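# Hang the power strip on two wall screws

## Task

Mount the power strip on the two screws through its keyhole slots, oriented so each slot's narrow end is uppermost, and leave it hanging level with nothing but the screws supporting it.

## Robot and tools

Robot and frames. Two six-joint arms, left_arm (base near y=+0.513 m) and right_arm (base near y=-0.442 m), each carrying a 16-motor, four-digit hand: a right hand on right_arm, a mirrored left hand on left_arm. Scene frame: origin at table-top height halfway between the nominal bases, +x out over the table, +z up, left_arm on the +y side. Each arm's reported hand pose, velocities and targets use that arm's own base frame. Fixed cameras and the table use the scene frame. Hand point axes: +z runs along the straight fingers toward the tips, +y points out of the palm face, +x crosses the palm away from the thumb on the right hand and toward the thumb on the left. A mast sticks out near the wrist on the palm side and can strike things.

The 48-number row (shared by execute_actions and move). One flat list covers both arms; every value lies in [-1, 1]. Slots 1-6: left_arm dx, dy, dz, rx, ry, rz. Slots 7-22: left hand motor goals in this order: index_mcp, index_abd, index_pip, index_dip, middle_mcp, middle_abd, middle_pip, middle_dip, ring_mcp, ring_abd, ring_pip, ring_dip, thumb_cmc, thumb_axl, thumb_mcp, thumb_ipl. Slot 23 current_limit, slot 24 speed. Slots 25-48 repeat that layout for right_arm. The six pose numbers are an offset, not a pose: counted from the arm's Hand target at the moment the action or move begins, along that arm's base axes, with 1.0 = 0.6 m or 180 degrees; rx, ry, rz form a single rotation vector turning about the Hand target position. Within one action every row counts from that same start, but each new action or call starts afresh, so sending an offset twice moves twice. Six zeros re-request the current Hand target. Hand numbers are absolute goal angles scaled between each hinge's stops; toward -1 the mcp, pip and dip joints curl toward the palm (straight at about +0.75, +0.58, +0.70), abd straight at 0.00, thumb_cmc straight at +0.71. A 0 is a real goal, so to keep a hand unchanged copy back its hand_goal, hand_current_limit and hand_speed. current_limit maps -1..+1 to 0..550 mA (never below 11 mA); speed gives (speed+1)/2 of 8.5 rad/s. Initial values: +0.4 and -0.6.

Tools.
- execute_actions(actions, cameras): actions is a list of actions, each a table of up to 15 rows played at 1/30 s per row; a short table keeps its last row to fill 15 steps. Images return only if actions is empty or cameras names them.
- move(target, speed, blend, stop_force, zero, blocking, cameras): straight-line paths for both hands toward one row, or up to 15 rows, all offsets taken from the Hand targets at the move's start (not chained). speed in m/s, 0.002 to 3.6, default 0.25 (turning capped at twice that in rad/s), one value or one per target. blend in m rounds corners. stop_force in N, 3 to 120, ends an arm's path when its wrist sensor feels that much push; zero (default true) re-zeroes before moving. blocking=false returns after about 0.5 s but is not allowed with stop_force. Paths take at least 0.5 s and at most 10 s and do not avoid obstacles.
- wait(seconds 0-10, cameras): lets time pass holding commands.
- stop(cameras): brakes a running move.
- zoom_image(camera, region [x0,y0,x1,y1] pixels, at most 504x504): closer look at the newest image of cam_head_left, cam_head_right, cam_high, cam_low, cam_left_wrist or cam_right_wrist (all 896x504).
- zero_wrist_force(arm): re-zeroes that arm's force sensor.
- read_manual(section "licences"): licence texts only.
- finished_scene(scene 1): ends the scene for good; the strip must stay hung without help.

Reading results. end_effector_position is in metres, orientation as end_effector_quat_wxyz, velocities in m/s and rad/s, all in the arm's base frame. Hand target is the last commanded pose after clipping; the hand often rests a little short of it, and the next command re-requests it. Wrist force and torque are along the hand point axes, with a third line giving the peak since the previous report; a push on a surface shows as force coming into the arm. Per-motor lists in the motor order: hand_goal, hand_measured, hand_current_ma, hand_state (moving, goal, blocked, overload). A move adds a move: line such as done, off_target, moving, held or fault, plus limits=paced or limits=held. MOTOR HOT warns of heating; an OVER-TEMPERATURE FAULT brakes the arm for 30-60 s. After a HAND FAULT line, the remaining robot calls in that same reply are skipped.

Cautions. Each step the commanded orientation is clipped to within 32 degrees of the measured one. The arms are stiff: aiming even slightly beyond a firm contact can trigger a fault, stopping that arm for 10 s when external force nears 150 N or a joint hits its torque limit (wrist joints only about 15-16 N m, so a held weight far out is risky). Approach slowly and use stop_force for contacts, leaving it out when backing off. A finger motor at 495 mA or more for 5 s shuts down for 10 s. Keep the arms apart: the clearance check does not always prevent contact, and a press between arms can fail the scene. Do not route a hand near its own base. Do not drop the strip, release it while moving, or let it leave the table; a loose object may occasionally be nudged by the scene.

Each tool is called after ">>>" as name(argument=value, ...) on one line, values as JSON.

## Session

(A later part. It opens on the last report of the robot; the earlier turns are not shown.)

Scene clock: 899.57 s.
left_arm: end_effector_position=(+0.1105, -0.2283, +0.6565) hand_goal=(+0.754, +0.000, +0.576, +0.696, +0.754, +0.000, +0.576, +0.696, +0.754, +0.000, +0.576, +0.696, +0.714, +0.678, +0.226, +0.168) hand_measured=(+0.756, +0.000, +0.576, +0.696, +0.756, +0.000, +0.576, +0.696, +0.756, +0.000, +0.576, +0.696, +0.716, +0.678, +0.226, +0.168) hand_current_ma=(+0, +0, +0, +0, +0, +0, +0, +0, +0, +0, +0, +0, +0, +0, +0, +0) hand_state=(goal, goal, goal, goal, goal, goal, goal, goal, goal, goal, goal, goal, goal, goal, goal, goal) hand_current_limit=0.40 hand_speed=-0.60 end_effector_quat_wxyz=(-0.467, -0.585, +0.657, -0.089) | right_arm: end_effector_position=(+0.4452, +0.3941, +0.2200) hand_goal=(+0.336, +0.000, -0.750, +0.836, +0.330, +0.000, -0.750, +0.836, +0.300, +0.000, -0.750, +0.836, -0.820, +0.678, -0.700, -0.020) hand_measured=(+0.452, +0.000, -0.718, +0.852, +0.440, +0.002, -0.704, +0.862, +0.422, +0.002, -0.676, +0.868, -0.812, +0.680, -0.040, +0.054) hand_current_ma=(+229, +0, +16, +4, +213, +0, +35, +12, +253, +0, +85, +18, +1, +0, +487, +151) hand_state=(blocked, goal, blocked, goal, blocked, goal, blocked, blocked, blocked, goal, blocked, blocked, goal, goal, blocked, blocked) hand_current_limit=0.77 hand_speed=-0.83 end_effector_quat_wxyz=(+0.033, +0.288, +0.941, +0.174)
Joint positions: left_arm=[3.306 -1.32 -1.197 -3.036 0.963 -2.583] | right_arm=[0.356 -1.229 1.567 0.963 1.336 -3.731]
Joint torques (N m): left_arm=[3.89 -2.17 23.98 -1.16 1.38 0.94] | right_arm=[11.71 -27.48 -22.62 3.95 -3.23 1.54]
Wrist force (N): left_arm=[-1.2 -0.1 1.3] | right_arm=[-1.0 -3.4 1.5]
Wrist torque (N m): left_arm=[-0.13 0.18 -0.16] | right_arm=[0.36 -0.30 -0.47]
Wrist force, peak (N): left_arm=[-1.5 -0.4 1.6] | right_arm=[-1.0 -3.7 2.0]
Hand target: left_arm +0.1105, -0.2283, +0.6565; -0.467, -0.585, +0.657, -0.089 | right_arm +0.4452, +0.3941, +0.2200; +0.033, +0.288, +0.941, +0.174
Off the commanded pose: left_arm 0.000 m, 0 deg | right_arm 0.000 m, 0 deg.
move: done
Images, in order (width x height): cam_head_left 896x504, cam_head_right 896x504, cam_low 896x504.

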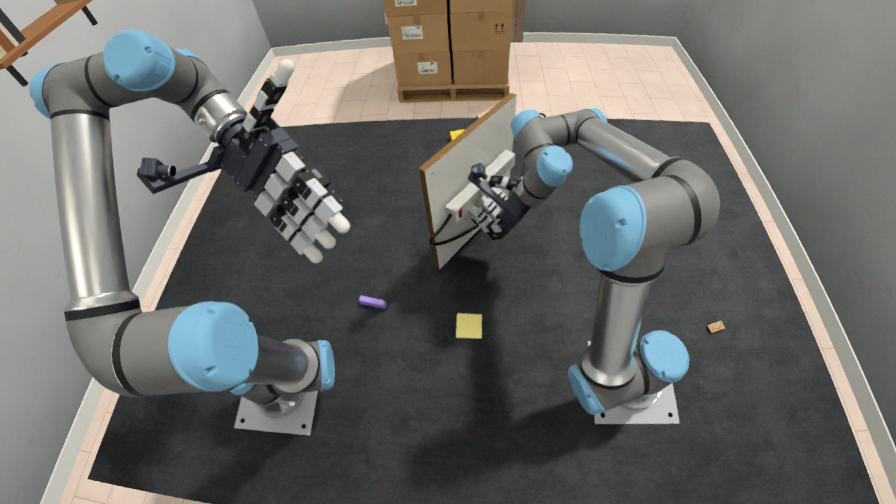

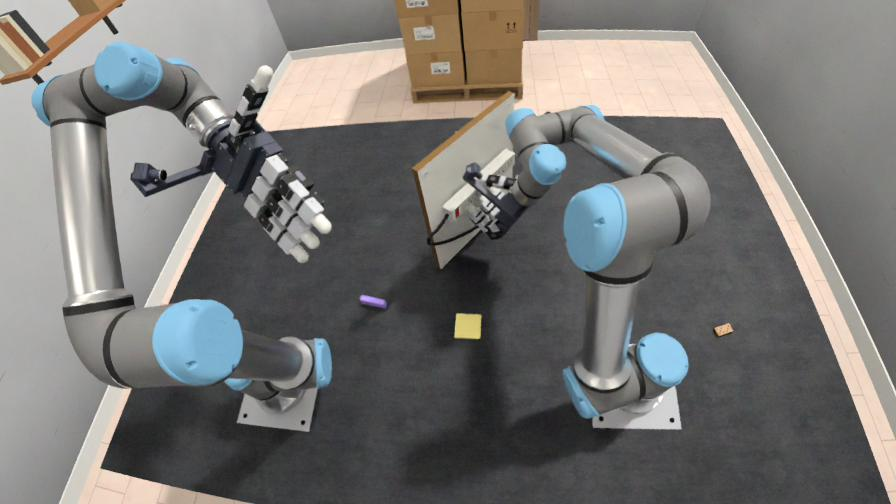

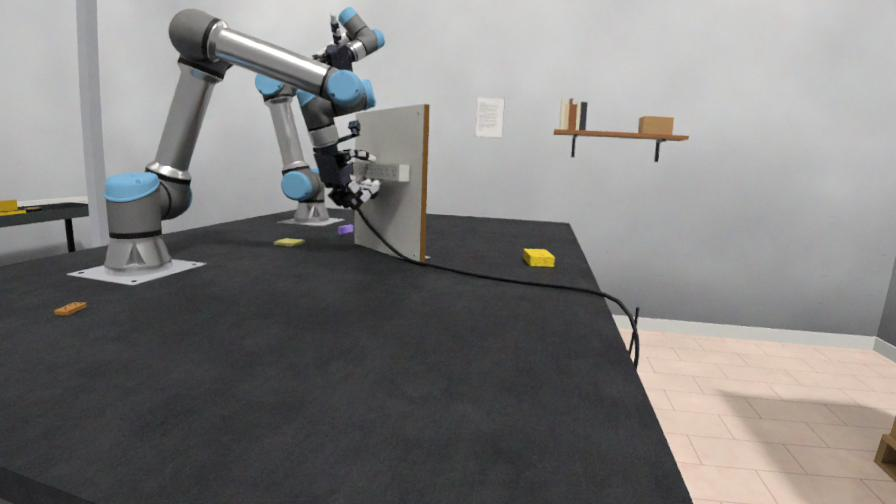

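>>> move(target=[0,0,0,0,0,0,0.754,0,0.576,0.696,0.754,0,0.576,0.696,0.754,0,0.576,0.696,0.714,0.678,0.226,0.168,0.4,-0.6,0.01954,0.027,0.0,0,0,0,0.335,0,-0.75,0.835,0.33,0,-0.75,0.835,0.30,0,-0.75,0.835,-0.82,0.678,-0.7,-0.02,0.77,-0.83], speed=0.02, stop_force=4, cameras=["cam_low","cam_head_right"])

>>> zoom_image(camera="cam_head_right", region=[440, 130, 540, 230])

>>> zoom_image(camera="cam_low", region=[320, 140, 420, 200])

Scene clock: 901.90 s.
left_arm: end_effector_position=(+0.1105, -0.2283, +0.6565) hand_goal=(+0.754, +0.000, +0.576, +0.696, +0.754, +0.000, +0.576, +0.696, +0.754, +0.000, +0.576, +0.696, +0.714, +0.678, +0.226, +0.168) hand_measured=(+0.756, +0.000, +0.576, +0.696, +0.756, +0.000, +0.576, +0.696, +0.756, +0.000, +0.576, +0.696, +0.716, +0.678, +0.226, +0.168) hand_current_ma=(+0, +0, +0, +0, +0, +0, +0, +0, +0, +0, +0, +0, +0, +0, +0, +0) hand_state=(goal, goal, goal, goal, goal, goal, goal, goal, goal, goal, goal, goal, goal, goal, goal, goal) hand_current_limit=0.40 hand_speed=-0.60 end_effector_quat_wxyz=(-0.467, -0.585, +0.657, -0.089) | right_arm: end_effector_position=(+0.4472, +0.3970, +0.2200) hand_goal=(+0.336, +0.000, -0.750, +0.836, +0.330, +0.000, -0.750, +0.836, +0.300, +0.000, -0.750, +0.836, -0.820, +0.678, -0.700, -0.020) hand_measured=(+0.448, +0.000, -0.718, +0.852, +0.440, +0.002, -0.708, +0.860, +0.422, +0.002, -0.680, +0.868, -0.812, +0.680, -0.036, +0.054) hand_current_ma=(+221, +0, +16, +4, +213, +0, +29, +10, +253, +0, +76, +17, +1, +0, +487, +151) hand_state=(blocked, goal, blocked, goal, blocked, goal, blocked, blocked, blocked, goal, blocked, blocked, goal, goal, blocked, blocked) hand_current_limit=0.77 hand_speed=-0.83 end_effector_quat_wxyz=(+0.033, +0.288, +0.941, +0.174)
Joint positions: left_arm=[3.306 -1.32 -1.197 -3.036 0.963 -2.583] | right_arm=[0.36 -1.222 1.556 0.965 1.337 -3.727]
Joint torques (N m): left_arm=[4.08 -1.81 24.97 -1.13 1.47 0.84] | right_arm=[-8.51 -42.08 -9.46 -0.37 -2.97 -1.6]
Wrist force (N): left_arm=[-1.5 -0.1 1.5] | right_arm=[-1.0 -3.6 1.7]
Wrist torque (N m): left_arm=[-0.13 0.22 -0.19] | right_arm=[0.34 -0.30 -0.50]
Wrist force, peak (N): left_arm=[-1.7 -0.2 1.4] | right_arm=[0.6 -9.7 -3.3]
Hand target: left_arm +0.1105, -0.2283, +0.6565; -0.467, -0.585, +0.657, -0.089 | right_arm +0.4472, +0.3970, +0.2200; +0.033, +0.288, +0.941, +0.174 (not the last commanded pose)
Off the commanded pose: left_arm 0.000 m, 0 deg | right_arm 0.017 m, 0 deg.
move: contact (right_arm)
Images, in order (width x height): cam_head_right 896x504, cam_low 896x504.

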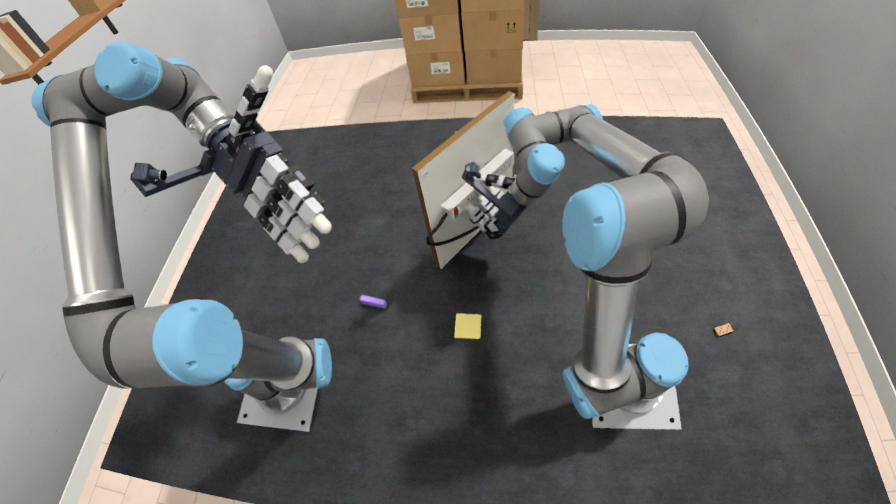

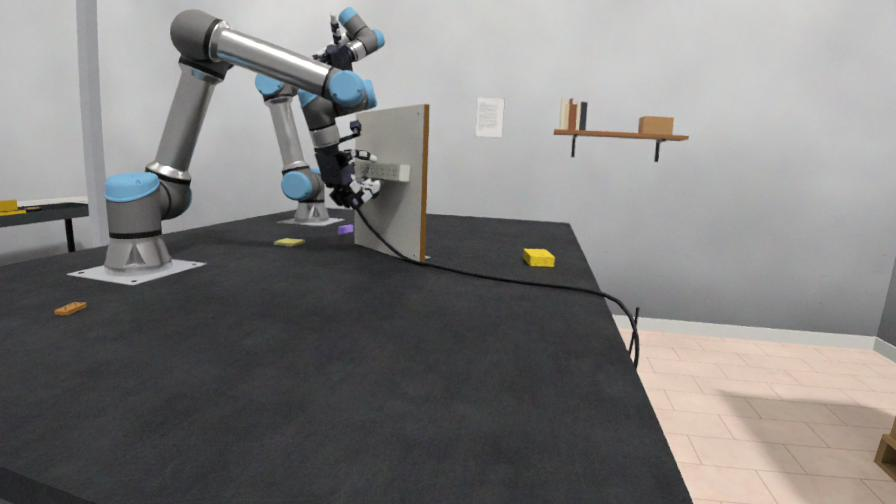

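Scaled by 5.040 from the camera's 896x504 image, which has a finer 1280x720 frame.

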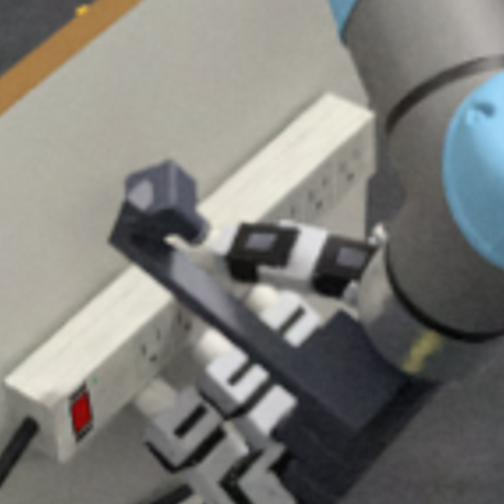

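Scaled by 5.040 from the camera's 896x504 image, which has a finer 1280x720 frame.

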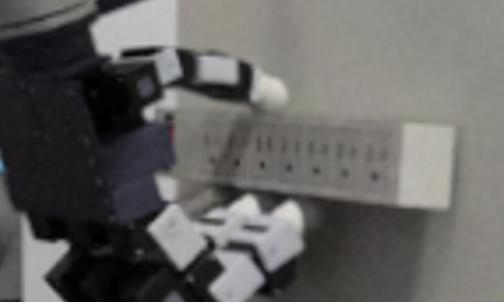

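>>> wait(seconds=0, cameras=["cam_right_wrist","cam_high","cam_left_wrist"])

Scene clock: 905.70 s.
left_arm: end_effector_position=(+0.1105, -0.2283, +0.6565) hand_goal=(+0.754, +0.000, +0.576, +0.696, +0.754, +0.000, +0.576, +0.696, +0.754, +0.000, +0.576, +0.696, +0.714, +0.678, +0.226, +0.168) hand_measured=(+0.756, +0.000, +0.576, +0.696, +0.756, +0.000, +0.576, +0.696, +0.756, +0.000, +0.576, +0.696, +0.716, +0.678, +0.226, +0.168) hand_current_ma=(+0, +0, +0, +0, +0, +0, +0, +0, +0, +0, +0, +0, +0, +0, +0, +0) hand_state=(goal, goal, goal, goal, goal, goal, goal, goal, goal, goal, goal, goal, goal, goal, goal, goal) hand_current_limit=0.40 hand_speed=-0.60 end_effector_quat_wxyz=(-0.467, -0.585, +0.657, -0.089) | right_arm: end_effector_position=(+0.4472, +0.3970, +0.2200) hand_goal=(+0.336, +0.000, -0.750, +0.836, +0.330, +0.000, -0.750, +0.836, +0.300, +0.000, -0.750, +0.836, -0.820, +0.678, -0.700, -0.020) hand_measured=(+0.448, +0.000, -0.718, +0.852, +0.440, +0.002, -0.708, +0.860, +0.422, +0.002, -0.680, +0.868, -0.812, +0.680, -0.036, +0.054) hand_current_ma=(+221, +0, +16, +4, +213, +0, +29, +10, +253, +0, +76, +17, +1, +0, +487, +151) hand_state=(blocked, goal, blocked, goal, blocked, goal, blocked, blocked, blocked, goal, blocked, blocked, goal, goal, blocked, blocked) hand_current_limit=0.77 hand_speed=-0.83 end_effector_quat_wxyz=(+0.033, +0.288, +0.941, +0.174)
Joint positions: left_arm=[3.306 -1.32 -1.197 -3.036 0.963 -2.583] | right_arm=[0.36 -1.222 1.556 0.965 1.337 -3.727]
Joint torques (N m): left_arm=[3.79 -2.04 24.33 -1.18 1.37 0.69] | right_arm=[-8.47 -42.53 -10.07 -0.31 -3.04 -1.63]
Wrist force (N): left_arm=[-1.5 -0.3 1.4] | right_arm=[-1.1 -3.6 1.7]
Wrist torque (N m): left_arm=[-0.15 0.22 -0.18] | right_arm=[0.37 -0.29 -0.50]
Wrist force, peak (N): left_arm=[-1.6 0.0 1.5] | right_arm=[-1.3 -3.9 1.7]
Hand target: left_arm +0.1105, -0.2283, +0.6565; -0.467, -0.585, +0.657, -0.089 | right_arm +0.4472, +0.3970, +0.2200; +0.033, +0.288, +0.941, +0.174 (not the last commanded pose)
Off the commanded pose: left_arm 0.000 m, 0 deg | right_arm 0.017 m, 0 deg.
camera_calibration:
cam_left_wrist: T_world_to_cam=[[0.404582, 0.330308, -0.852766, 0.564225], [0.906422, -0.0211568, 0.421843, -0.423961], [0.121296, -0.943636, -0.307958, 0.0990138], [0, 0, 0, 1]] pos_world=[0.144003, -0.101904, 0.690489]
cam_right_wrist: T_world_to_cam=[[0.980465, 0.052496, 0.189559, -0.469992], [-0.0465675, -0.874375, 0.483011, 0.214783], [0.191102, -0.482403, -0.85485, 0.421619], [0, 0, 0, 1]] pos_world=[0.39024, 0.415864, 0.34577]
Images, in order (width x height): cam_high 896x504, cam_left_wrist 896x504, cam_right_wrist 896x504.

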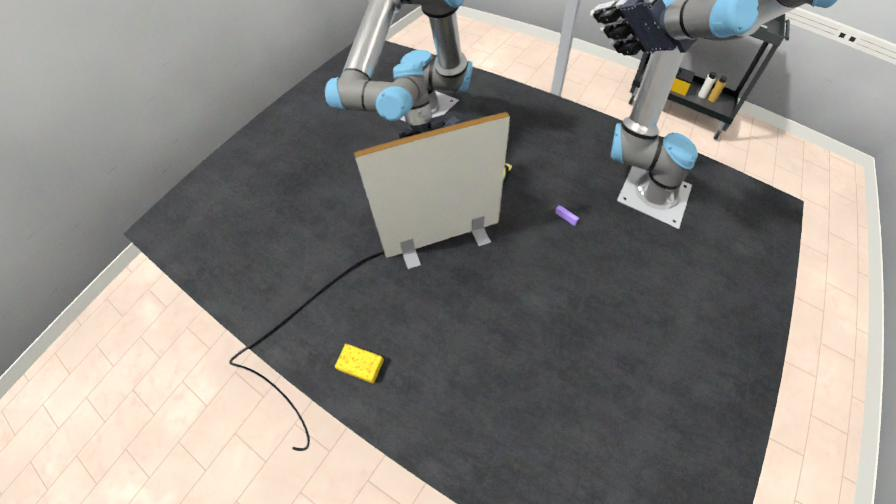

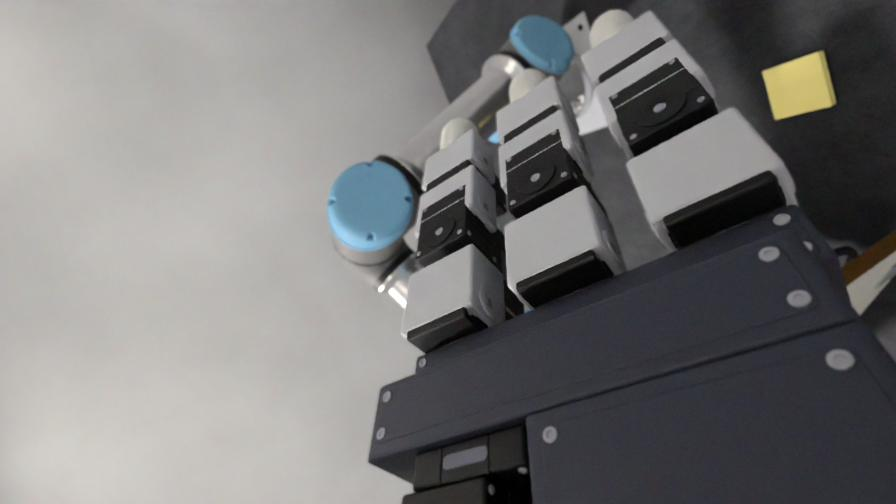

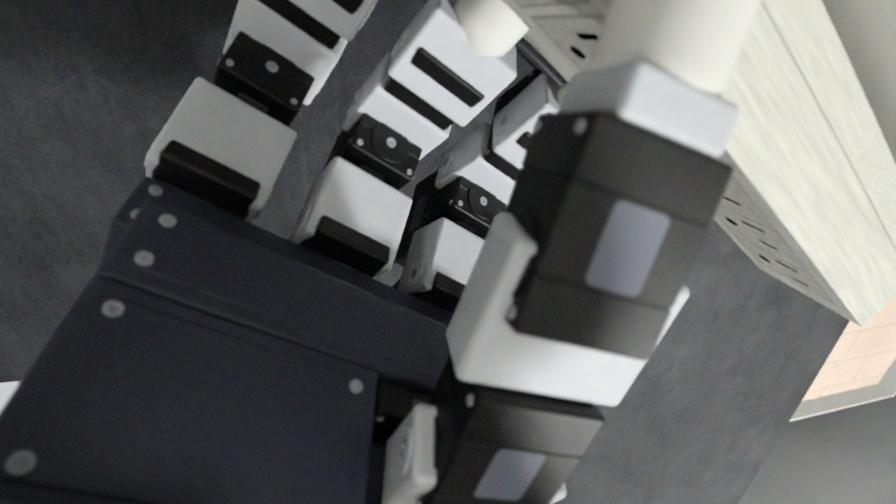

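>>> move(target=[[0,0,0,0,0,0,0.754,0,0.576,0.696,0.754,0,0.576,0.696,0.754,0,0.576,0.696,0.714,0.678,0.226,0.168,0.4,-0.6,0.00244,0.00338,0,0,0,0,0.335,0,-0.75,0.835,0.33,0,-0.75,0.835,0.30,0,-0.75,0.835,-0.82,0.678,-0.7,-0.02,0.77,-0.83],[0,0,0,0,0,0,0.754,0,0.576,0.696,0.754,0,0.576,0.696,0.754,0,0.576,0.696,0.714,0.678,0.226,0.168,0.4,-0.6,0.00649,0.00045,0,0,0,0,0.335,0,-0.75,0.835,0.33,0,-0.75,0.835,0.30,0,-0.75,0.835,-0.82,0.678,-0.7,-0.02,0.77,-0.83],[0,0,0,0,0,0,0.754,0,0.576,0.696,0.754,0,0.576,0.696,0.754,0,0.576,0.696,0.714,0.678,0.226,0.168,0.4,-0.6,-0.00161,0.00631,0,0,0,0,0.335,0,-0.75,0.835,0.33,0,-0.75,0.835,0.30,0,-0.75,0.835,-0.82,0.678,-0.7,-0.02,0.77,-0.83],[0,0,0,0,0,0,0.754,0,0.576,0.696,0.754,0,0.576,0.696,0.754,0,0.576,0.696,0.714,0.678,0.226,0.168,0.4,-0.6,0.00244,0.00338,0,0,0,0,0.335,0,-0.75,0.835,0.33,0,-0.75,0.835,0.30,0,-0.75,0.835,-0.82,0.678,-0.7,-0.02,0.77,-0.83]], speed=0.012, stop_force=9)

Scene clock: 907.70 s.
left_arm: end_effector_position=(+0.1105, -0.2283, +0.6565) hand_goal=(+0.754, +0.000, +0.576, +0.696, +0.754, +0.000, +0.576, +0.696, +0.754, +0.000, +0.576, +0.696, +0.714, +0.678, +0.226, +0.168) hand_measured=(+0.756, +0.000, +0.576, +0.696, +0.756, +0.000, +0.576, +0.696, +0.756, +0.000, +0.576, +0.696, +0.716, +0.678, +0.226, +0.168) hand_current_ma=(+0, +0, +0, +0, +0, +0, +0, +0, +0, +0, +0, +0, +0, +0, +0, +0) hand_state=(goal, goal, goal, goal, goal, goal, goal, goal, goal, goal, goal, goal, goal, goal, goal, goal) hand_current_limit=0.40 hand_speed=-0.60 end_effector_quat_wxyz=(-0.467, -0.585, +0.657, -0.089) | right_arm: end_effector_position=(+0.4479, +0.3979, +0.2201) hand_goal=(+0.336, +0.000, -0.750, +0.836, +0.330, +0.000, -0.750, +0.836, +0.300, +0.000, -0.750, +0.836, -0.820, +0.678, -0.700, -0.020) hand_measured=(+0.448, +0.000, -0.722, +0.850, +0.440, +0.002, -0.714, +0.858, +0.422, +0.002, -0.686, +0.864, -0.810, +0.680, -0.032, +0.054) hand_current_ma=(+215, +0, +14, +4, +213, +0, +22, +8, +253, +0, +64, +14, +2, +0, +487, +151) hand_state=(blocked, goal, blocked, goal, blocked, goal, blocked, blocked, blocked, goal, blocked, blocked, goal, goal, blocked, blocked) hand_current_limit=0.77 hand_speed=-0.83 end_effector_quat_wxyz=(+0.033, +0.288, +0.941, +0.174)
Joint positions: left_arm=[3.306 -1.32 -1.197 -3.036 0.963 -2.583] | right_arm=[0.362 -1.219 1.552 0.966 1.337 -3.725]
Joint torques (N m): left_arm=[3.34 -2.21 24.01 -1.18 1.5 0.66] | right_arm=[-8.38 -41.84 -10.58 -0.37 -2.95 -1.54]
Wrist force (N): left_arm=[-1.3 0.0 1.5] | right_arm=[-0.9 -4.8 0.2]
Wrist torque (N m): left_arm=[-0.13 0.21 -0.17] | right_arm=[0.27 -0.30 -0.49]
Wrist force, peak (N): left_arm=[-1.5 -0.2 1.6] | right_arm=[-0.7 -11.5 -2.9]
Hand target: left_arm +0.1105, -0.2283, +0.6565; -0.467, -0.585, +0.657, -0.089 | right_arm +0.4479, +0.3979, +0.2201; +0.033, +0.288, +0.941, +0.174 (not the last commanded pose)
Off the commanded pose: left_arm 0.000 m, 0 deg | right_arm 0.001 m, 0 deg.
move: contact (right_arm); path passed 0 of 4 targets

>>> move(target=[[0,0,0,0,0,0,0.754,0,0.576,0.696,0.754,0,0.576,0.696,0.754,0,0.576,0.696,0.714,0.678,0.226,0.168,0.4,-0.6,0.0049,-0.0022,0,0,0,0,0.335,0,-0.75,0.835,0.33,0,-0.75,0.835,0.30,0,-0.75,0.835,-0.82,0.678,-0.7,-0.02,0.77,-0.83]], speed=0.012)

>>> move(target=[[0,0,0,0,0,0,0.754,0,0.576,0.696,0.754,0,0.576,0.696,0.754,0,0.576,0.696,0.714,0.678,0.226,0.168,0.4,-0.6,-0.0081,0.0059,0,0,0,0,0.335,0,-0.75,0.835,0.33,0,-0.75,0.835,0.30,0,-0.75,0.835,-0.82,0.678,-0.7,-0.02,0.77,-0.83]], speed=0.012)

Scene clock: 908.77 s.
left_arm: end_effector_position=(+0.1105, -0.2283, +0.6565) hand_goal=(+0.754, +0.000, +0.576, +0.696, +0.754, +0.000, +0.576, +0.696, +0.754, +0.000, +0.576, +0.696, +0.714, +0.678, +0.226, +0.168) hand_measured=(+0.756, +0.000, +0.576, +0.696, +0.756, +0.000, +0.576, +0.696, +0.756, +0.000, +0.576, +0.696, +0.716, +0.678, +0.226, +0.168) hand_current_ma=(+0, +0, +0, +0, +0, +0, +0, +0, +0, +0, +0, +0, +0, +0, +0, +0) hand_state=(goal, goal, goal, goal, goal, goal, goal, goal, goal, goal, goal, goal, goal, goal, goal, goal) hand_current_limit=0.40 hand_speed=-0.60 end_effector_quat_wxyz=(-0.467, -0.585, +0.657, -0.089) | right_arm: end_effector_position=(+0.4507, +0.3966, +0.2201) hand_goal=(+0.336, +0.000, -0.750, +0.836, +0.330, +0.000, -0.750, +0.836, +0.300, +0.000, -0.750, +0.836, -0.820, +0.678, -0.700, -0.020) hand_measured=(+0.448, +0.000, -0.720, +0.850, +0.440, +0.002, -0.714, +0.858, +0.422, +0.002, -0.686, +0.864, -0.810, +0.680, -0.032, +0.054) hand_current_ma=(+215, +0, +15, +4, +213, +0, +22, +8, +253, +0, +64, +14, +2, +0, +487, +151) hand_state=(blocked, goal, blocked, goal, blocked, goal, blocked, blocked, blocked, goal, blocked, blocked, goal, goal, blocked, blocked) hand_current_limit=0.77 hand_speed=-0.83 end_effector_quat_wxyz=(+0.033, +0.288, +0.941, +0.174)
Joint positions: left_arm=[3.306 -1.32 -1.197 -3.036 0.963 -2.583] | right_arm=[0.356 -1.216 1.547 0.968 1.335 -3.73]
Joint torques (N m): left_arm=[4.29 -3.61 24.41 -1.12 1.49 0.75] | right_arm=[-9.75 -28.57 -23.21 3.03 -2.92 -1.47]
Wrist force (N): left_arm=[-1.3 0.1 1.3] | right_arm=[0.9 -5.1 1.7]
Wrist torque (N m): left_arm=[-0.10 0.19 -0.17] | right_arm=[0.34 -0.32 -0.42]
Wrist force, peak (N): left_arm=[-1.7 -0.5 1.5] | right_arm=[0.9 -5.1 1.7]
Hand target: left_arm +0.1105, -0.2283, +0.6565; -0.467, -0.585, +0.657, -0.089 | right_arm +0.4509, +0.3965, +0.2201; +0.033, +0.288, +0.941, +0.174
Off the commanded pose: left_arm 0.000 m, 0 deg | right_arm 0.000 m, 0 deg.
move: done

Scene clock: 909.57 s.
left_arm: end_effector_position=(+0.1105, -0.2283, +0.6565) hand_goal=(+0.754, +0.000, +0.576, +0.696, +0.754, +0.000, +0.576, +0.696, +0.754, +0.000, +0.576, +0.696, +0.714, +0.678, +0.226, +0.168) hand_measured=(+0.756, +0.000, +0.576, +0.696, +0.756, +0.000, +0.576, +0.696, +0.756, +0.000, +0.576, +0.696, +0.716, +0.678, +0.226, +0.168) hand_current_ma=(+0, +0, +0, +0, +0, +0, +0, +0, +0, +0, +0, +0, +0, +0, +0, +0) hand_state=(goal, goal, goal, goal, goal, goal, goal, goal, goal, goal, goal, goal, goal, goal, goal, goal) hand_current_limit=0.40 hand_speed=-0.60 end_effector_quat_wxyz=(-0.467, -0.585, +0.657, -0.089) | right_arm: end_effector_position=(+0.4461, +0.4000, +0.2201) hand_goal=(+0.336, +0.000, -0.750, +0.836, +0.330, +0.000, -0.750, +0.836, +0.300, +0.000, -0.750, +0.836, -0.820, +0.678, -0.700, -0.020) hand_measured=(+0.442, +0.002, -0.718, +0.852, +0.440, +0.004, -0.714, +0.858, +0.422, +0.008, -0.686, +0.864, -0.802, +0.682, -0.032, +0.054) hand_current_ma=(+198, +0, +16, +4, +213, +0, +22, +8, +253, +1, +64, +14, +6, +1, +487, +151) hand_state=(blocked, goal, blocked, goal, blocked, goal, blocked, blocked, blocked, goal, blocked, blocked, goal, goal, blocked, blocked) hand_current_limit=0.77 hand_speed=-0.83 end_effector_quat_wxyz=(+0.033, +0.288, +0.941, +0.174)
Joint positions: left_arm=[3.306 -1.32 -1.197 -3.036 0.963 -2.583] | right_arm=[0.368 -1.22 1.552 0.964 1.339 -3.719]
Joint torques (N m): left_arm=[3.03 -2.17 24.83 -1.11 1.63 0.73] | right_arm=[15.21 -42.27 -9.27 0.25 -0.03 1.01]
Wrist force (N): left_arm=[-1.3 -0.2 1.3] | right_arm=[-5.6 -3.3 0.1]
Wrist torque (N m): left_arm=[-0.13 0.19 -0.17] | right_arm=[0.30 -0.36 -0.28]
Wrist force, peak (N): left_arm=[-1.6 -0.2 1.6] | right_arm=[-5.7 -3.2 0.0]
Hand target: left_arm +0.1105, -0.2283, +0.6565; -0.467, -0.585, +0.657, -0.089 | right_arm +0.4460, +0.4001, +0.2201; +0.033, +0.288, +0.941, +0.174
Off the commanded pose: left_arm 0.000 m, 0 deg | right_arm 0.000 m, 0 deg.
move: done

>>> move(target=[0,0,0,0,0,0,0.754,0,0.576,0.696,0.754,0,0.576,0.696,0.754,0,0.576,0.696,0.714,0.678,0.226,0.168,0.4,-0.6,0.0031,-0.0022,0,0,0,0,0.335,0,-0.75,0.835,0.33,0,-0.75,0.835,0.30,0,-0.75,0.835,-0.82,0.678,-0.7,-0.02,0.77,-0.83], speed=0.012)

>>> move(target=[0,0,0,0,0,0,0.754,0,0.576,0.696,0.754,0,0.576,0.696,0.754,0,0.576,0.696,0.714,0.678,0.226,0.168,0.4,-0.6,0.00782,0.0108,0.0,0,0,0,0.335,0,-0.75,0.835,0.33,0,-0.75,0.835,0.30,0,-0.75,0.835,-0.82,0.678,-0.7,-0.02,0.77,-0.83], speed=0.012, stop_force=5)

Scene clock: 910.67 s.
left_arm: end_effector_position=(+0.1105, -0.2283, +0.6565) hand_goal=(+0.754, +0.000, +0.576, +0.696, +0.754, +0.000, +0.576, +0.696, +0.754, +0.000, +0.576, +0.696, +0.714, +0.678, +0.226, +0.168) hand_measured=(+0.756, +0.000, +0.576, +0.696, +0.756, +0.000, +0.576, +0.696, +0.756, +0.000, +0.576, +0.696, +0.716, +0.678, +0.226, +0.168) hand_current_ma=(+0, +0, +0, +0, +0, +0, +0, +0, +0, +0, +0, +0, +0, +0, +0, +0) hand_state=(goal, goal, goal, goal, goal, goal, goal, goal, goal, goal, goal, goal, goal, goal, goal, goal) hand_current_limit=0.40 hand_speed=-0.60 end_effector_quat_wxyz=(-0.467, -0.585, +0.657, -0.089) | right_arm: end_effector_position=(+0.4478, +0.3988, +0.2201) hand_goal=(+0.336, +0.000, -0.750, +0.836, +0.330, +0.000, -0.750, +0.836, +0.300, +0.000, -0.750, +0.836, -0.820, +0.678, -0.700, -0.020) hand_measured=(+0.442, +0.002, -0.718, +0.852, +0.440, +0.002, -0.714, +0.858, +0.422, +0.010, -0.686, +0.864, -0.800, +0.684, -0.032, +0.054) hand_current_ma=(+197, +0, +17, +4, +213, +0, +22, +8, +253, +1, +64, +14, +7, +1, +487, +151) hand_state=(blocked, goal, blocked, goal, blocked, goal, blocked, blocked, blocked, goal, blocked, blocked, goal, goal, blocked, blocked) hand_current_limit=0.77 hand_speed=-0.83 end_effector_quat_wxyz=(+0.033, +0.288, +0.941, +0.174)
Joint positions: left_arm=[3.306 -1.32 -1.197 -3.036 0.963 -2.583] | right_arm=[0.364 -1.218 1.55 0.966 1.337 -3.723]
Joint torques (N m): left_arm=[4.01 -2.4 24.53 -1.08 1.33 0.86] | right_arm=[-9.55 -27.83 -23.06 3.69 -2.84 -1.51]
Wrist force (N): left_arm=[-1.3 -0.2 1.5] | right_arm=[0.3 -3.7 1.2]
Wrist torque (N m): left_arm=[-0.14 0.21 -0.17] | right_arm=[0.34 -0.34 -0.44]
Wrist force, peak (N): left_arm=[-1.7 0.0 1.4] | right_arm=[-5.9 -3.3 0.1]
Hand target: left_arm +0.1105, -0.2283, +0.6565; -0.467, -0.585, +0.657, -0.089 | right_arm +0.4479, +0.3988, +0.2201; +0.033, +0.288, +0.941, +0.174
Off the commanded pose: left_arm 0.000 m, 0 deg | right_arm 0.000 m, 0 deg.
move: done

Scene clock: 911.90 s.
left_arm: end_effector_position=(+0.1105, -0.2283, +0.6565) hand_goal=(+0.754, +0.000, +0.576, +0.696, +0.754, +0.000, +0.576, +0.696, +0.754, +0.000, +0.576, +0.696, +0.714, +0.678, +0.226, +0.168) hand_measured=(+0.756, +0.000, +0.576, +0.696, +0.756, +0.000, +0.576, +0.696, +0.756, +0.000, +0.576, +0.696, +0.716, +0.678, +0.226, +0.168) hand_current_ma=(+0, +0, +0, +0, +0, +0, +0, +0, +0, +0, +0, +0, +0, +0, +0, +0) hand_state=(goal, goal, goal, goal, goal, goal, goal, goal, goal, goal, goal, goal, goal, goal, goal, goal) hand_current_limit=0.40 hand_speed=-0.60 end_effector_quat_wxyz=(-0.467, -0.585, +0.657, -0.089) | right_arm: end_effector_position=(+0.4487, +0.3997, +0.2201) hand_goal=(+0.336, +0.000, -0.750, +0.836, +0.330, +0.000, -0.750, +0.836, +0.300, +0.000, -0.750, +0.836, -0.820, +0.678, -0.700, -0.020) hand_measured=(+0.442, +0.002, -0.718, +0.852, +0.440, +0.002, -0.716, +0.856, +0.422, +0.010, -0.688, +0.864, -0.800, +0.684, -0.032, +0.054) hand_current_ma=(+196, +0, +17, +4, +213, +0, +19, +7, +253, +1, +60, +14, +7, +1, +487, +151) hand_state=(blocked, goal, blocked, goal, blocked, goal, blocked, blocked, blocked, goal, blocked, blocked, goal, goal, blocked, blocked) hand_current_limit=0.77 hand_speed=-0.83 end_effector_quat_wxyz=(+0.033, +0.288, +0.941, +0.175)
Joint positions: left_arm=[3.306 -1.32 -1.197 -3.036 0.963 -2.583] | right_arm=[0.365 -1.215 1.547 0.966 1.338 -3.722]
Joint torques (N m): left_arm=[3.86 -3 23.31 -1.05 1.65 0.72] | right_arm=[-7.86 -41.75 -10.89 -0.58 -3.58 -1.53]
Wrist force (N): left_arm=[-1.4 -0.1 1.4] | right_arm=[-1.5 -6.2 -0.1]
Wrist torque (N m): left_arm=[-0.14 0.22 -0.18] | right_arm=[0.20 -0.31 -0.51]
Wrist force, peak (N): left_arm=[-1.7 -0.1 1.4] | right_arm=[-2.6 -14.0 -2.8]
Hand target: left_arm +0.1105, -0.2283, +0.6565; -0.467, -0.585, +0.657, -0.089 | right_arm +0.4487, +0.3997, +0.2201; +0.033, +0.288, +0.941, +0.175 (not the last commanded pose)
Off the commanded pose: left_arm 0.000 m, 0 deg | right_arm 0.007 m, 0 deg.
move: contact (right_arm)

>>> wait(seconds=0, cameras=["cam_low","cam_head_right","cam_head_left"])

>>> zoom_image(camera="cam_head_right", region=[430, 140, 520, 220])

>>> zoom_image(camera="cam_head_left", region=[430, 140, 520, 220])

>>> zoom_image(camera="cam_low", region=[340, 150, 420, 195])

Scene clock: 912.47 s.
left_arm: end_effector_position=(+0.1105, -0.2283, +0.6565) hand_goal=(+0.754, +0.000, +0.576, +0.696, +0.754, +0.000, +0.576, +0.696, +0.754, +0.000, +0.576, +0.696, +0.714, +0.678, +0.226, +0.168) hand_measured=(+0.756, +0.000, +0.576, +0.696, +0.756, +0.000, +0.576, +0.696, +0.756, +0.000, +0.576, +0.696, +0.716, +0.678, +0.226, +0.168) hand_current_ma=(+0, +0, +0, +0, +0, +0, +0, +0, +0, +0, +0, +0, +0, +0, +0, +0) hand_state=(goal, goal, goal, goal, goal, goal, goal, goal, goal, goal, goal, goal, goal, goal, goal, goal) hand_current_limit=0.40 hand_speed=-0.60 end_effector_quat_wxyz=(-0.467, -0.585, +0.657, -0.089) | right_arm: end_effector_position=(+0.4487, +0.3997, +0.2201) hand_goal=(+0.336, +0.000, -0.750, +0.836, +0.330, +0.000, -0.750, +0.836, +0.300, +0.000, -0.750, +0.836, -0.820, +0.678, -0.700, -0.020) hand_measured=(+0.442, +0.002, -0.718, +0.852, +0.440, +0.002, -0.716, +0.856, +0.422, +0.010, -0.688, +0.864, -0.800, +0.684, -0.032, +0.054) hand_current_ma=(+196, +0, +17, +4, +213, +0, +19, +7, +253, +1, +60, +14, +7, +1, +487, +151) hand_state=(blocked, goal, blocked, goal, blocked, goal, blocked, blocked, blocked, goal, blocked, blocked, goal, goal, blocked, blocked) hand_current_limit=0.77 hand_speed=-0.83 end_effector_quat_wxyz=(+0.033, +0.288, +0.941, +0.175)
Joint positions: left_arm=[3.306 -1.32 -1.197 -3.036 0.963 -2.583] | right_arm=[0.365 -1.215 1.547 0.966 1.338 -3.722]
Joint torques (N m): left_arm=[3.44 -2.79 23.96 -1.24 1.62 0.65] | right_arm=[-7.96 -42.1 -10.46 -0.51 -3.56 -1.56]
Wrist force (N): left_arm=[-1.4 -0.2 1.5] | right_arm=[-1.7 -6.4 0.1]
Wrist torque (N m): left_arm=[-0.15 0.21 -0.18] | right_arm=[0.23 -0.29 -0.52]
Wrist force, peak (N): left_arm=[-1.6 -0.1 1.4] | right_arm=[-1.7 -7.0 0.4]
Hand target: left_arm +0.1105, -0.2283, +0.6565; -0.467, -0.585, +0.657, -0.089 | right_arm +0.4487, +0.3997, +0.2201; +0.033, +0.288, +0.941, +0.175 (not the last commanded pose)
Off the commanded pose: left_arm 0.000 m, 0 deg | right_arm 0.007 m, 0 deg.
Images, in order (width x height): cam_head_left 896x504, cam_head_right 896x504, cam_low 896x504.

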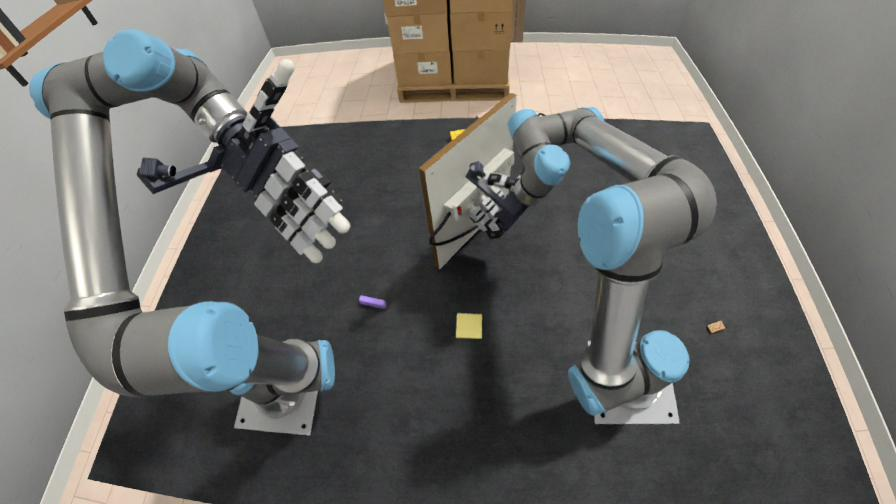

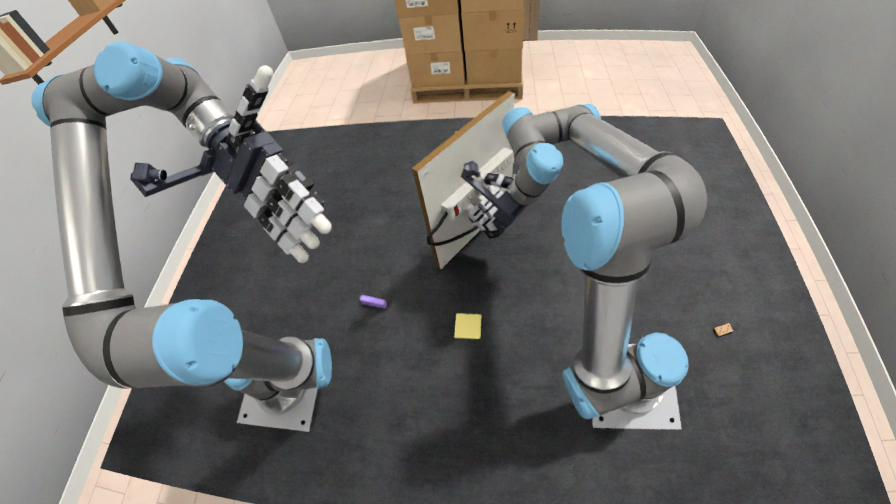

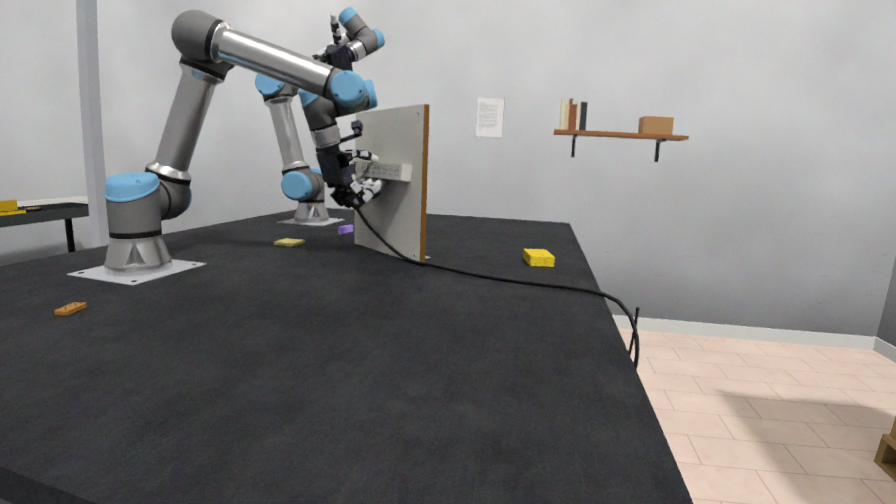

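Scaled by 5.600 from the camera's 896x504 image, which has a finer 1280x720 frame.

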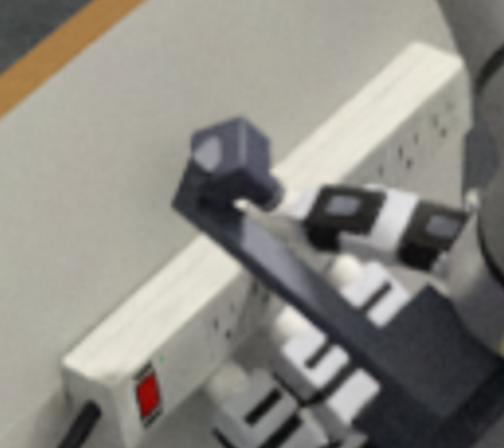

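Scaled by 5.600 from the camera's 896x504 image, which has a finer 1280x720 frame.

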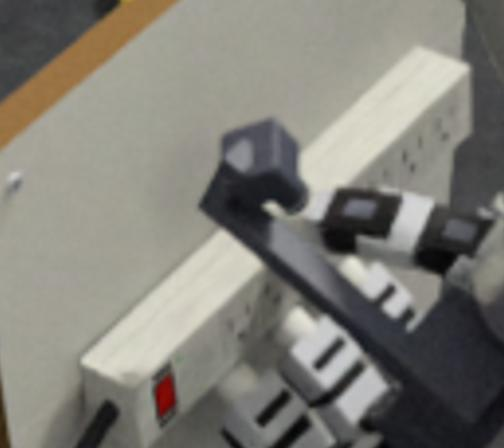

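Scaled by 6.300 from the camera's 896x504 image, which has a finer 1280x720 frame.

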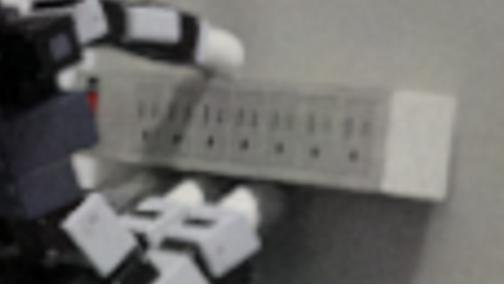

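>>> move(target=[0,0,0,0,0,0,0.754,0,0.576,0.696,0.754,0,0.576,0.696,0.754,0,0.576,0.696,0.714,0.678,0.226,0.168,0.4,-0.6,0,0,0.0033,0,0,0,0.335,0,-0.75,0.835,0.33,0,-0.75,0.835,0.30,0,-0.75,0.835,-0.82,0.678,-0.7,-0.02,0.77,-0.83], speed=0.012)

>>> move(target=[0,0,0,0,0,0,0.754,0,0.576,0.696,0.754,0,0.576,0.696,0.754,0,0.576,0.696,0.714,0.678,0.226,0.168,0.4,-0.6,0,0,0.0033,0,0,0,0.335,0,-0.75,0.835,0.33,0,-0.75,0.835,0.30,0,-0.75,0.835,-0.82,0.678,-0.7,-0.02,0.77,-0.83], speed=0.012)

Scene clock: 915.27 s.
left_arm: end_effector_position=(+0.1105, -0.2283, +0.6565) hand_goal=(+0.754, +0.000, +0.576, +0.696, +0.754, +0.000, +0.576, +0.696, +0.754, +0.000, +0.576, +0.696, +0.714, +0.678, +0.226, +0.168) hand_measured=(+0.756, +0.000, +0.576, +0.696, +0.756, +0.000, +0.576, +0.696, +0.756, +0.000, +0.576, +0.696, +0.716, +0.678, +0.226, +0.168) hand_current_ma=(+0, +0, +0, +0, +0, +0, +0, +0, +0, +0, +0, +0, +0, +0, +0, +0) hand_state=(goal, goal, goal, goal, goal, goal, goal, goal, goal, goal, goal, goal, goal, goal, goal, goal) hand_current_limit=0.40 hand_speed=-0.60 end_effector_quat_wxyz=(-0.467, -0.585, +0.657, -0.089) | right_arm: end_effector_position=(+0.4486, +0.3997, +0.2220) hand_goal=(+0.336, +0.000, -0.750, +0.836, +0.330, +0.000, -0.750, +0.836, +0.300, +0.000, -0.750, +0.836, -0.820, +0.678, -0.700, -0.020) hand_measured=(+0.442, +0.002, -0.718, +0.852, +0.442, +0.002, -0.716, +0.856, +0.428, +0.008, -0.688, +0.864, -0.802, +0.684, -0.032, +0.054) hand_current_ma=(+196, +0, +18, +4, +217, +0, +20, +7, +281, +1, +60, +14, +6, +1, +487, +151) hand_state=(blocked, goal, blocked, goal, blocked, goal, blocked, blocked, blocked, goal, blocked, blocked, goal, goal, blocked, blocked) hand_current_limit=0.77 hand_speed=-0.83 end_effector_quat_wxyz=(+0.033, +0.288, +0.941, +0.175)
Joint positions: left_arm=[3.306 -1.32 -1.197 -3.036 0.963 -2.583] | right_arm=[0.365 -1.217 1.543 0.971 1.338 -3.722]
Joint torques (N m): left_arm=[3.63 -1.6 24.1 -0.97 1.51 0.91] | right_arm=[-7.2 -46.41 -27.42 1.99 -3.59 -1.45]
Wrist force (N): left_arm=[-1.3 -0.1 1.4] | right_arm=[-1.6 -11.4 7.6]
Wrist torque (N m): left_arm=[-0.13 0.21 -0.17] | right_arm=[0.49 -0.50 -0.68]
Wrist force, peak (N): left_arm=[-1.5 -0.3 1.7] | right_arm=[-1.7 -10.9 8.5]
Hand target: left_arm +0.1105, -0.2283, +0.6565; -0.467, -0.585, +0.657, -0.089 | right_arm +0.4487, +0.3997, +0.2221; +0.033, +0.288, +0.941, +0.175
Off the commanded pose: left_arm 0.000 m, 0 deg | right_arm 0.000 m, 0 deg.
move: done

Scene clock: 915.97 s.
left_arm: end_effector_position=(+0.1105, -0.2283, +0.6565) hand_goal=(+0.754, +0.000, +0.576, +0.696, +0.754, +0.000, +0.576, +0.696, +0.754, +0.000, +0.576, +0.696, +0.714, +0.678, +0.226, +0.168) hand_measured=(+0.756, +0.000, +0.576, +0.696, +0.756, +0.000, +0.576, +0.696, +0.756, +0.000, +0.576, +0.696, +0.716, +0.678, +0.226, +0.168) hand_current_ma=(+0, +0, +0, +0, +0, +0, +0, +0, +0, +0, +0, +0, +0, +0, +0, +0) hand_state=(goal, goal, goal, goal, goal, goal, goal, goal, goal, goal, goal, goal, goal, goal, goal, goal) hand_current_limit=0.40 hand_speed=-0.60 end_effector_quat_wxyz=(-0.467, -0.585, +0.657, -0.089) | right_arm: end_effector_position=(+0.4487, +0.3997, +0.2240) hand_goal=(+0.336, +0.000, -0.750, +0.836, +0.330, +0.000, -0.750, +0.836, +0.300, +0.000, -0.750, +0.836, -0.820, +0.678, -0.700, -0.020) hand_measured=(+0.442, +0.002, -0.716, +0.852, +0.446, +0.002, -0.714, +0.856, +0.434, +0.008, -0.688, +0.864, -0.802, +0.684, -0.032, +0.054) hand_current_ma=(+198, +0, +19, +5, +235, +0, +21, +7, +307, +1, +60, +14, +6, +1, +487, +151) hand_state=(blocked, goal, blocked, goal, blocked, goal, blocked, blocked, blocked, goal, blocked, blocked, goal, goal, blocked, blocked) hand_current_limit=0.77 hand_speed=-0.83 end_effector_quat_wxyz=(+0.033, +0.288, +0.941, +0.175)
Joint positions: left_arm=[3.306 -1.32 -1.197 -3.036 0.963 -2.583] | right_arm=[0.365 -1.218 1.54 0.976 1.338 -3.722]
Joint torques (N m): left_arm=[3.27 -3.16 23.28 -1.18 1.42 0.86] | right_arm=[-5.72 -48.84 -29.34 1.6 -3.72 -1.69]
Wrist force (N): left_arm=[-1.6 -0.3 1.4] | right_arm=[-2.2 -15.2 10.5]
Wrist torque (N m): left_arm=[-0.15 0.24 -0.19] | right_arm=[0.53 -0.51 -0.65]
Wrist force, peak (N): left_arm=[-1.6 -0.2 1.5] | right_arm=[-2.6 -15.7 10.1]
Hand target: left_arm +0.1105, -0.2283, +0.6565; -0.467, -0.585, +0.657, -0.089 | right_arm +0.4487, +0.3997, +0.2241; +0.033, +0.288, +0.941, +0.175
Off the commanded pose: left_arm 0.000 m, 0 deg | right_arm 0.000 m, 0 deg.
move: done

>>> move(target=[0,0,0,0,0,0,0.754,0,0.576,0.696,0.754,0,0.576,0.696,0.754,0,0.576,0.696,0.714,0.678,0.226,0.168,0.4,-0.6,0,0,-0.009,0,0,0,0.335,0,-0.75,0.835,0.33,0,-0.75,0.835,0.30,0,-0.75,0.835,-0.82,0.678,-0.7,-0.02,0.77,-0.83], speed=0.015)

>>> move(target=[0,0,0,0,0,0,0.754,0,0.576,0.696,0.754,0,0.576,0.696,0.754,0,0.576,0.696,0.714,0.678,0.226,0.168,0.4,-0.6,0.00782,0.0108,0,0,0,0,0.335,0,-0.75,0.835,0.33,0,-0.75,0.835,0.30,0,-0.75,0.835,-0.82,0.678,-0.7,-0.02,0.77,-0.83], speed=0.012, stop_force=5)

Scene clock: 917.17 s.
left_arm: end_effector_position=(+0.1105, -0.2283, +0.6565) hand_goal=(+0.754, +0.000, +0.576, +0.696, +0.754, +0.000, +0.576, +0.696, +0.754, +0.000, +0.576, +0.696, +0.714, +0.678, +0.226, +0.168) hand_measured=(+0.756, +0.000, +0.576, +0.696, +0.756, +0.000, +0.576, +0.696, +0.756, +0.000, +0.576, +0.696, +0.716, +0.678, +0.226, +0.168) hand_current_ma=(+0, +0, +0, +0, +0, +0, +0, +0, +0, +0, +0, +0, +0, +0, +0, +0) hand_state=(goal, goal, goal, goal, goal, goal, goal, goal, goal, goal, goal, goal, goal, goal, goal, goal) hand_current_limit=0.40 hand_speed=-0.60 end_effector_quat_wxyz=(-0.467, -0.585, +0.657, -0.089) | right_arm: end_effector_position=(+0.4487, +0.3997, +0.2188) hand_goal=(+0.336, +0.000, -0.750, +0.836, +0.330, +0.000, -0.750, +0.836, +0.300, +0.000, -0.750, +0.836, -0.820, +0.678, -0.700, -0.020) hand_measured=(+0.436, +0.000, -0.718, +0.852, +0.444, +0.002, -0.718, +0.856, +0.434, +0.004, -0.694, +0.862, -0.804, +0.684, -0.032, +0.054) hand_current_ma=(+176, +0, +17, +5, +222, +0, +18, +7, +308, +0, +51, +11, +5, +1, +487, +151) hand_state=(blocked, goal, blocked, goal, blocked, goal, blocked, goal, blocked, goal, blocked, blocked, goal, goal, blocked, blocked) hand_current_limit=0.77 hand_speed=-0.83 end_effector_quat_wxyz=(+0.033, +0.288, +0.941, +0.175)
Joint positions: left_arm=[3.306 -1.32 -1.197 -3.036 0.963 -2.583] | right_arm=[0.365 -1.214 1.549 0.963 1.338 -3.722]
Joint torques (N m): left_arm=[2.82 -2.16 24.13 -1.19 1.44 0.73] | right_arm=[-1.33 -24.72 -9.07 -0.38 -1.33 -1.51]
Wrist force (N): left_arm=[-1.2 -0.3 1.3] | right_arm=[0.3 -1.9 -3.1]
Wrist torque (N m): left_arm=[-0.15 0.18 -0.16] | right_arm=[0.14 -0.24 -0.31]
Wrist force, peak (N): left_arm=[-1.6 -0.2 1.6] | right_arm=[-2.5 -15.4 10.8]
Hand target: left_arm +0.1105, -0.2283, +0.6565; -0.467, -0.585, +0.657, -0.089 | right_arm +0.4487, +0.3997, +0.2187; +0.033, +0.288, +0.941, +0.175
Off the commanded pose: left_arm 0.000 m, 0 deg | right_arm 0.000 m, 0 deg.
move: done

Scene clock: 918.33 s.
left_arm: end_effector_position=(+0.1105, -0.2283, +0.6565) hand_goal=(+0.754, +0.000, +0.576, +0.696, +0.754, +0.000, +0.576, +0.696, +0.754, +0.000, +0.576, +0.696, +0.714, +0.678, +0.226, +0.168) hand_measured=(+0.756, +0.000, +0.576, +0.696, +0.756, +0.000, +0.576, +0.696, +0.756, +0.000, +0.576, +0.696, +0.716, +0.678, +0.226, +0.168) hand_current_ma=(+0, +0, +0, +0, +0, +0, +0, +0, +0, +0, +0, +0, +0, +0, +0, +0) hand_state=(goal, goal, goal, goal, goal, goal, goal, goal, goal, goal, goal, goal, goal, goal, goal, goal) hand_current_limit=0.40 hand_speed=-0.60 end_effector_quat_wxyz=(-0.467, -0.585, +0.657, -0.089) | right_arm: end_effector_position=(+0.4493, +0.4006, +0.2186) hand_goal=(+0.336, +0.000, -0.750, +0.836, +0.330, +0.000, -0.750, +0.836, +0.300, +0.000, -0.750, +0.836, -0.820, +0.678, -0.700, -0.020) hand_measured=(+0.434, +0.000, -0.720, +0.852, +0.442, +0.002, -0.718, +0.856, +0.434, +0.004, -0.692, +0.862, -0.804, +0.682, -0.030, +0.054) hand_current_ma=(+171, +0, +15, +4, +217, +0, +18, +7, +307, +0, +53, +11, +4, +1, +487, +151) hand_state=(blocked, goal, blocked, goal, blocked, goal, blocked, goal, blocked, goal, blocked, blocked, goal, goal, blocked, blocked) hand_current_limit=0.77 hand_speed=-0.83 end_effector_quat_wxyz=(+0.033, +0.288, +0.941, +0.175)
Joint positions: left_arm=[3.306 -1.32 -1.197 -3.036 0.963 -2.583] | right_arm=[0.366 -1.212 1.545 0.964 1.338 -3.72]
Joint torques (N m): left_arm=[3.14 -3.75 24.72 -1.05 1.51 0.58] | right_arm=[-10.38 -42.05 -10.16 -0.39 -1.93 -1.52]
Wrist force (N): left_arm=[-1.4 -0.4 1.5] | right_arm=[2.1 -2.5 -0.3]
Wrist torque (N m): left_arm=[-0.17 0.22 -0.17] | right_arm=[0.21 -0.25 -0.25]
Wrist force, peak (N): left_arm=[-1.5 -0.1 1.5] | right_arm=[0.8 -9.3 -2.4]
Hand target: left_arm +0.1105, -0.2283, +0.6565; -0.467, -0.585, +0.657, -0.089 | right_arm +0.4493, +0.4006, +0.2186; +0.033, +0.288, +0.941, +0.175 (not the last commanded pose)
Off the commanded pose: left_arm 0.000 m, 0 deg | right_arm 0.007 m, 0 deg.
move: contact (right_arm)

>>> move(target=[0,0,0,0,0,0,0.754,0,0.576,0.696,0.754,0,0.576,0.696,0.754,0,0.576,0.696,0.714,0.678,0.226,0.168,0.4,-0.6,-0.0019,0.0014,0.0013,0,0,0,0.335,0,-0.75,0.835,0.33,0,-0.75,0.835,0.30,0,-0.75,0.835,-0.82,0.678,-0.7,-0.02,0.77,-0.83], speed=0.015)

>>> move(target=[0,0,0,0,0,0,0.754,0,0.576,0.696,0.754,0,0.576,0.696,0.754,0,0.576,0.696,0.714,0.678,0.226,0.168,0.4,-0.6,0.00782,0.0108,0,0,0,0,0.335,0,-0.75,0.835,0.33,0,-0.75,0.835,0.30,0,-0.75,0.835,-0.82,0.678,-0.7,-0.02,0.77,-0.83], speed=0.012, stop_force=5)

Scene clock: 919.87 s.
left_arm: end_effector_position=(+0.1105, -0.2283, +0.6565) hand_goal=(+0.754, +0.000, +0.576, +0.696, +0.754, +0.000, +0.576, +0.696, +0.754, +0.000, +0.576, +0.696, +0.714, +0.678, +0.226, +0.168) hand_measured=(+0.756, +0.000, +0.576, +0.696, +0.756, +0.000, +0.576, +0.696, +0.756, +0.000, +0.576, +0.696, +0.716, +0.678, +0.226, +0.168) hand_current_ma=(+0, +0, +0, +0, +0, +0, +0, +0, +0, +0, +0, +0, +0, +0, +0, +0) hand_state=(goal, goal, goal, goal, goal, goal, goal, goal, goal, goal, goal, goal, goal, goal, goal, goal) hand_current_limit=0.40 hand_speed=-0.60 end_effector_quat_wxyz=(-0.467, -0.585, +0.657, -0.089) | right_arm: end_effector_position=(+0.4482, +0.4014, +0.2193) hand_goal=(+0.336, +0.000, -0.750, +0.836, +0.330, +0.000, -0.750, +0.836, +0.300, +0.000, -0.750, +0.836, -0.820, +0.678, -0.700, -0.020) hand_measured=(+0.434, +0.000, -0.720, +0.852, +0.442, +0.002, -0.718, +0.856, +0.434, +0.004, -0.692, +0.862, -0.804, +0.682, -0.030, +0.054) hand_current_ma=(+171, +0, +15, +4, +217, +0, +18, +7, +307, +0, +53, +11, +4, +1, +487, +151) hand_state=(blocked, goal, blocked, goal, blocked, goal, blocked, goal, blocked, goal, blocked, blocked, goal, goal, blocked, blocked) hand_current_limit=0.77 hand_speed=-0.83 end_effector_quat_wxyz=(+0.033, +0.288, +0.941, +0.175)
Joint positions: left_arm=[3.306 -1.32 -1.197 -3.036 0.963 -2.583] | right_arm=[0.369 -1.213 1.545 0.965 1.339 -3.718]
Joint torques (N m): left_arm=[3.89 -2.96 24.77 -1.17 1.36 0.68] | right_arm=[10.86 -43.9 -21.96 3.32 0.17 1.25]
Wrist force (N): left_arm=[-1.7 -0.1 1.5] | right_arm=[-1.7 -5.6 1.3]
Wrist torque (N m): left_arm=[-0.14 0.25 -0.20] | right_arm=[0.23 -0.30 -0.26]
Wrist force, peak (N): left_arm=[-1.7 -0.1 1.5] | right_arm=[-2.0 -5.9 1.5]
Hand target: left_arm +0.1105, -0.2283, +0.6565; -0.467, -0.585, +0.657, -0.089 | right_arm +0.4482, +0.4014, +0.2194; +0.033, +0.288, +0.941, +0.175
Off the commanded pose: left_arm 0.000 m, 0 deg | right_arm 0.000 m, 0 deg.
move: done

Scene clock: 920.93 s.
left_arm: end_effector_position=(+0.1105, -0.2283, +0.6565) hand_goal=(+0.754, +0.000, +0.576, +0.696, +0.754, +0.000, +0.576, +0.696, +0.754, +0.000, +0.576, +0.696, +0.714, +0.678, +0.226, +0.168) hand_measured=(+0.756, +0.000, +0.576, +0.696, +0.756, +0.000, +0.576, +0.696, +0.756, +0.000, +0.576, +0.696, +0.716, +0.678, +0.226, +0.168) hand_current_ma=(+0, +0, +0, +0, +0, +0, +0, +0, +0, +0, +0, +0, +0, +0, +0, +0) hand_state=(goal, goal, goal, goal, goal, goal, goal, goal, goal, goal, goal, goal, goal, goal, goal, goal) hand_current_limit=0.40 hand_speed=-0.60 end_effector_quat_wxyz=(-0.467, -0.585, +0.657, -0.089) | right_arm: end_effector_position=(+0.4484, +0.4017, +0.2195) hand_goal=(+0.336, +0.000, -0.750, +0.836, +0.330, +0.000, -0.750, +0.836, +0.300, +0.000, -0.750, +0.836, -0.820, +0.678, -0.700, -0.020) hand_measured=(+0.434, +0.000, -0.720, +0.852, +0.442, +0.002, -0.718, +0.856, +0.434, +0.004, -0.692, +0.862, -0.804, +0.682, -0.030, +0.054) hand_current_ma=(+171, +0, +15, +4, +217, +0, +18, +7, +307, +0, +53, +11, +4, +1, +487, +151) hand_state=(blocked, goal, blocked, goal, blocked, goal, blocked, goal, blocked, goal, blocked, blocked, goal, goal, blocked, blocked) hand_current_limit=0.77 hand_speed=-0.83 end_effector_quat_wxyz=(+0.033, +0.288, +0.941, +0.175)
Joint positions: left_arm=[3.306 -1.32 -1.197 -3.036 0.963 -2.583] | right_arm=[0.37 -1.213 1.544 0.965 1.339 -3.717]
Joint torques (N m): left_arm=[3.43 -2.88 23.93 -1.15 1.42 0.64] | right_arm=[-7.51 -43.11 -11.56 -0.76 -3.36 -2.16]
Wrist force (N): left_arm=[-1.5 -0.2 1.6] | right_arm=[-1.2 -7.5 1.5]
Wrist torque (N m): left_arm=[-0.17 0.22 -0.18] | right_arm=[0.21 -0.27 -0.28]
Wrist force, peak (N): left_arm=[-1.6 -0.3 1.6] | right_arm=[-2.0 -12.4 1.2]
Hand target: left_arm +0.1105, -0.2283, +0.6565; -0.467, -0.585, +0.657, -0.089 | right_arm +0.4484, +0.4017, +0.2195; +0.033, +0.288, +0.941, +0.175 (not the last commanded pose)
Off the commanded pose: left_arm 0.000 m, 0 deg | right_arm 0.008 m, 0 deg.
move: contact (right_arm)


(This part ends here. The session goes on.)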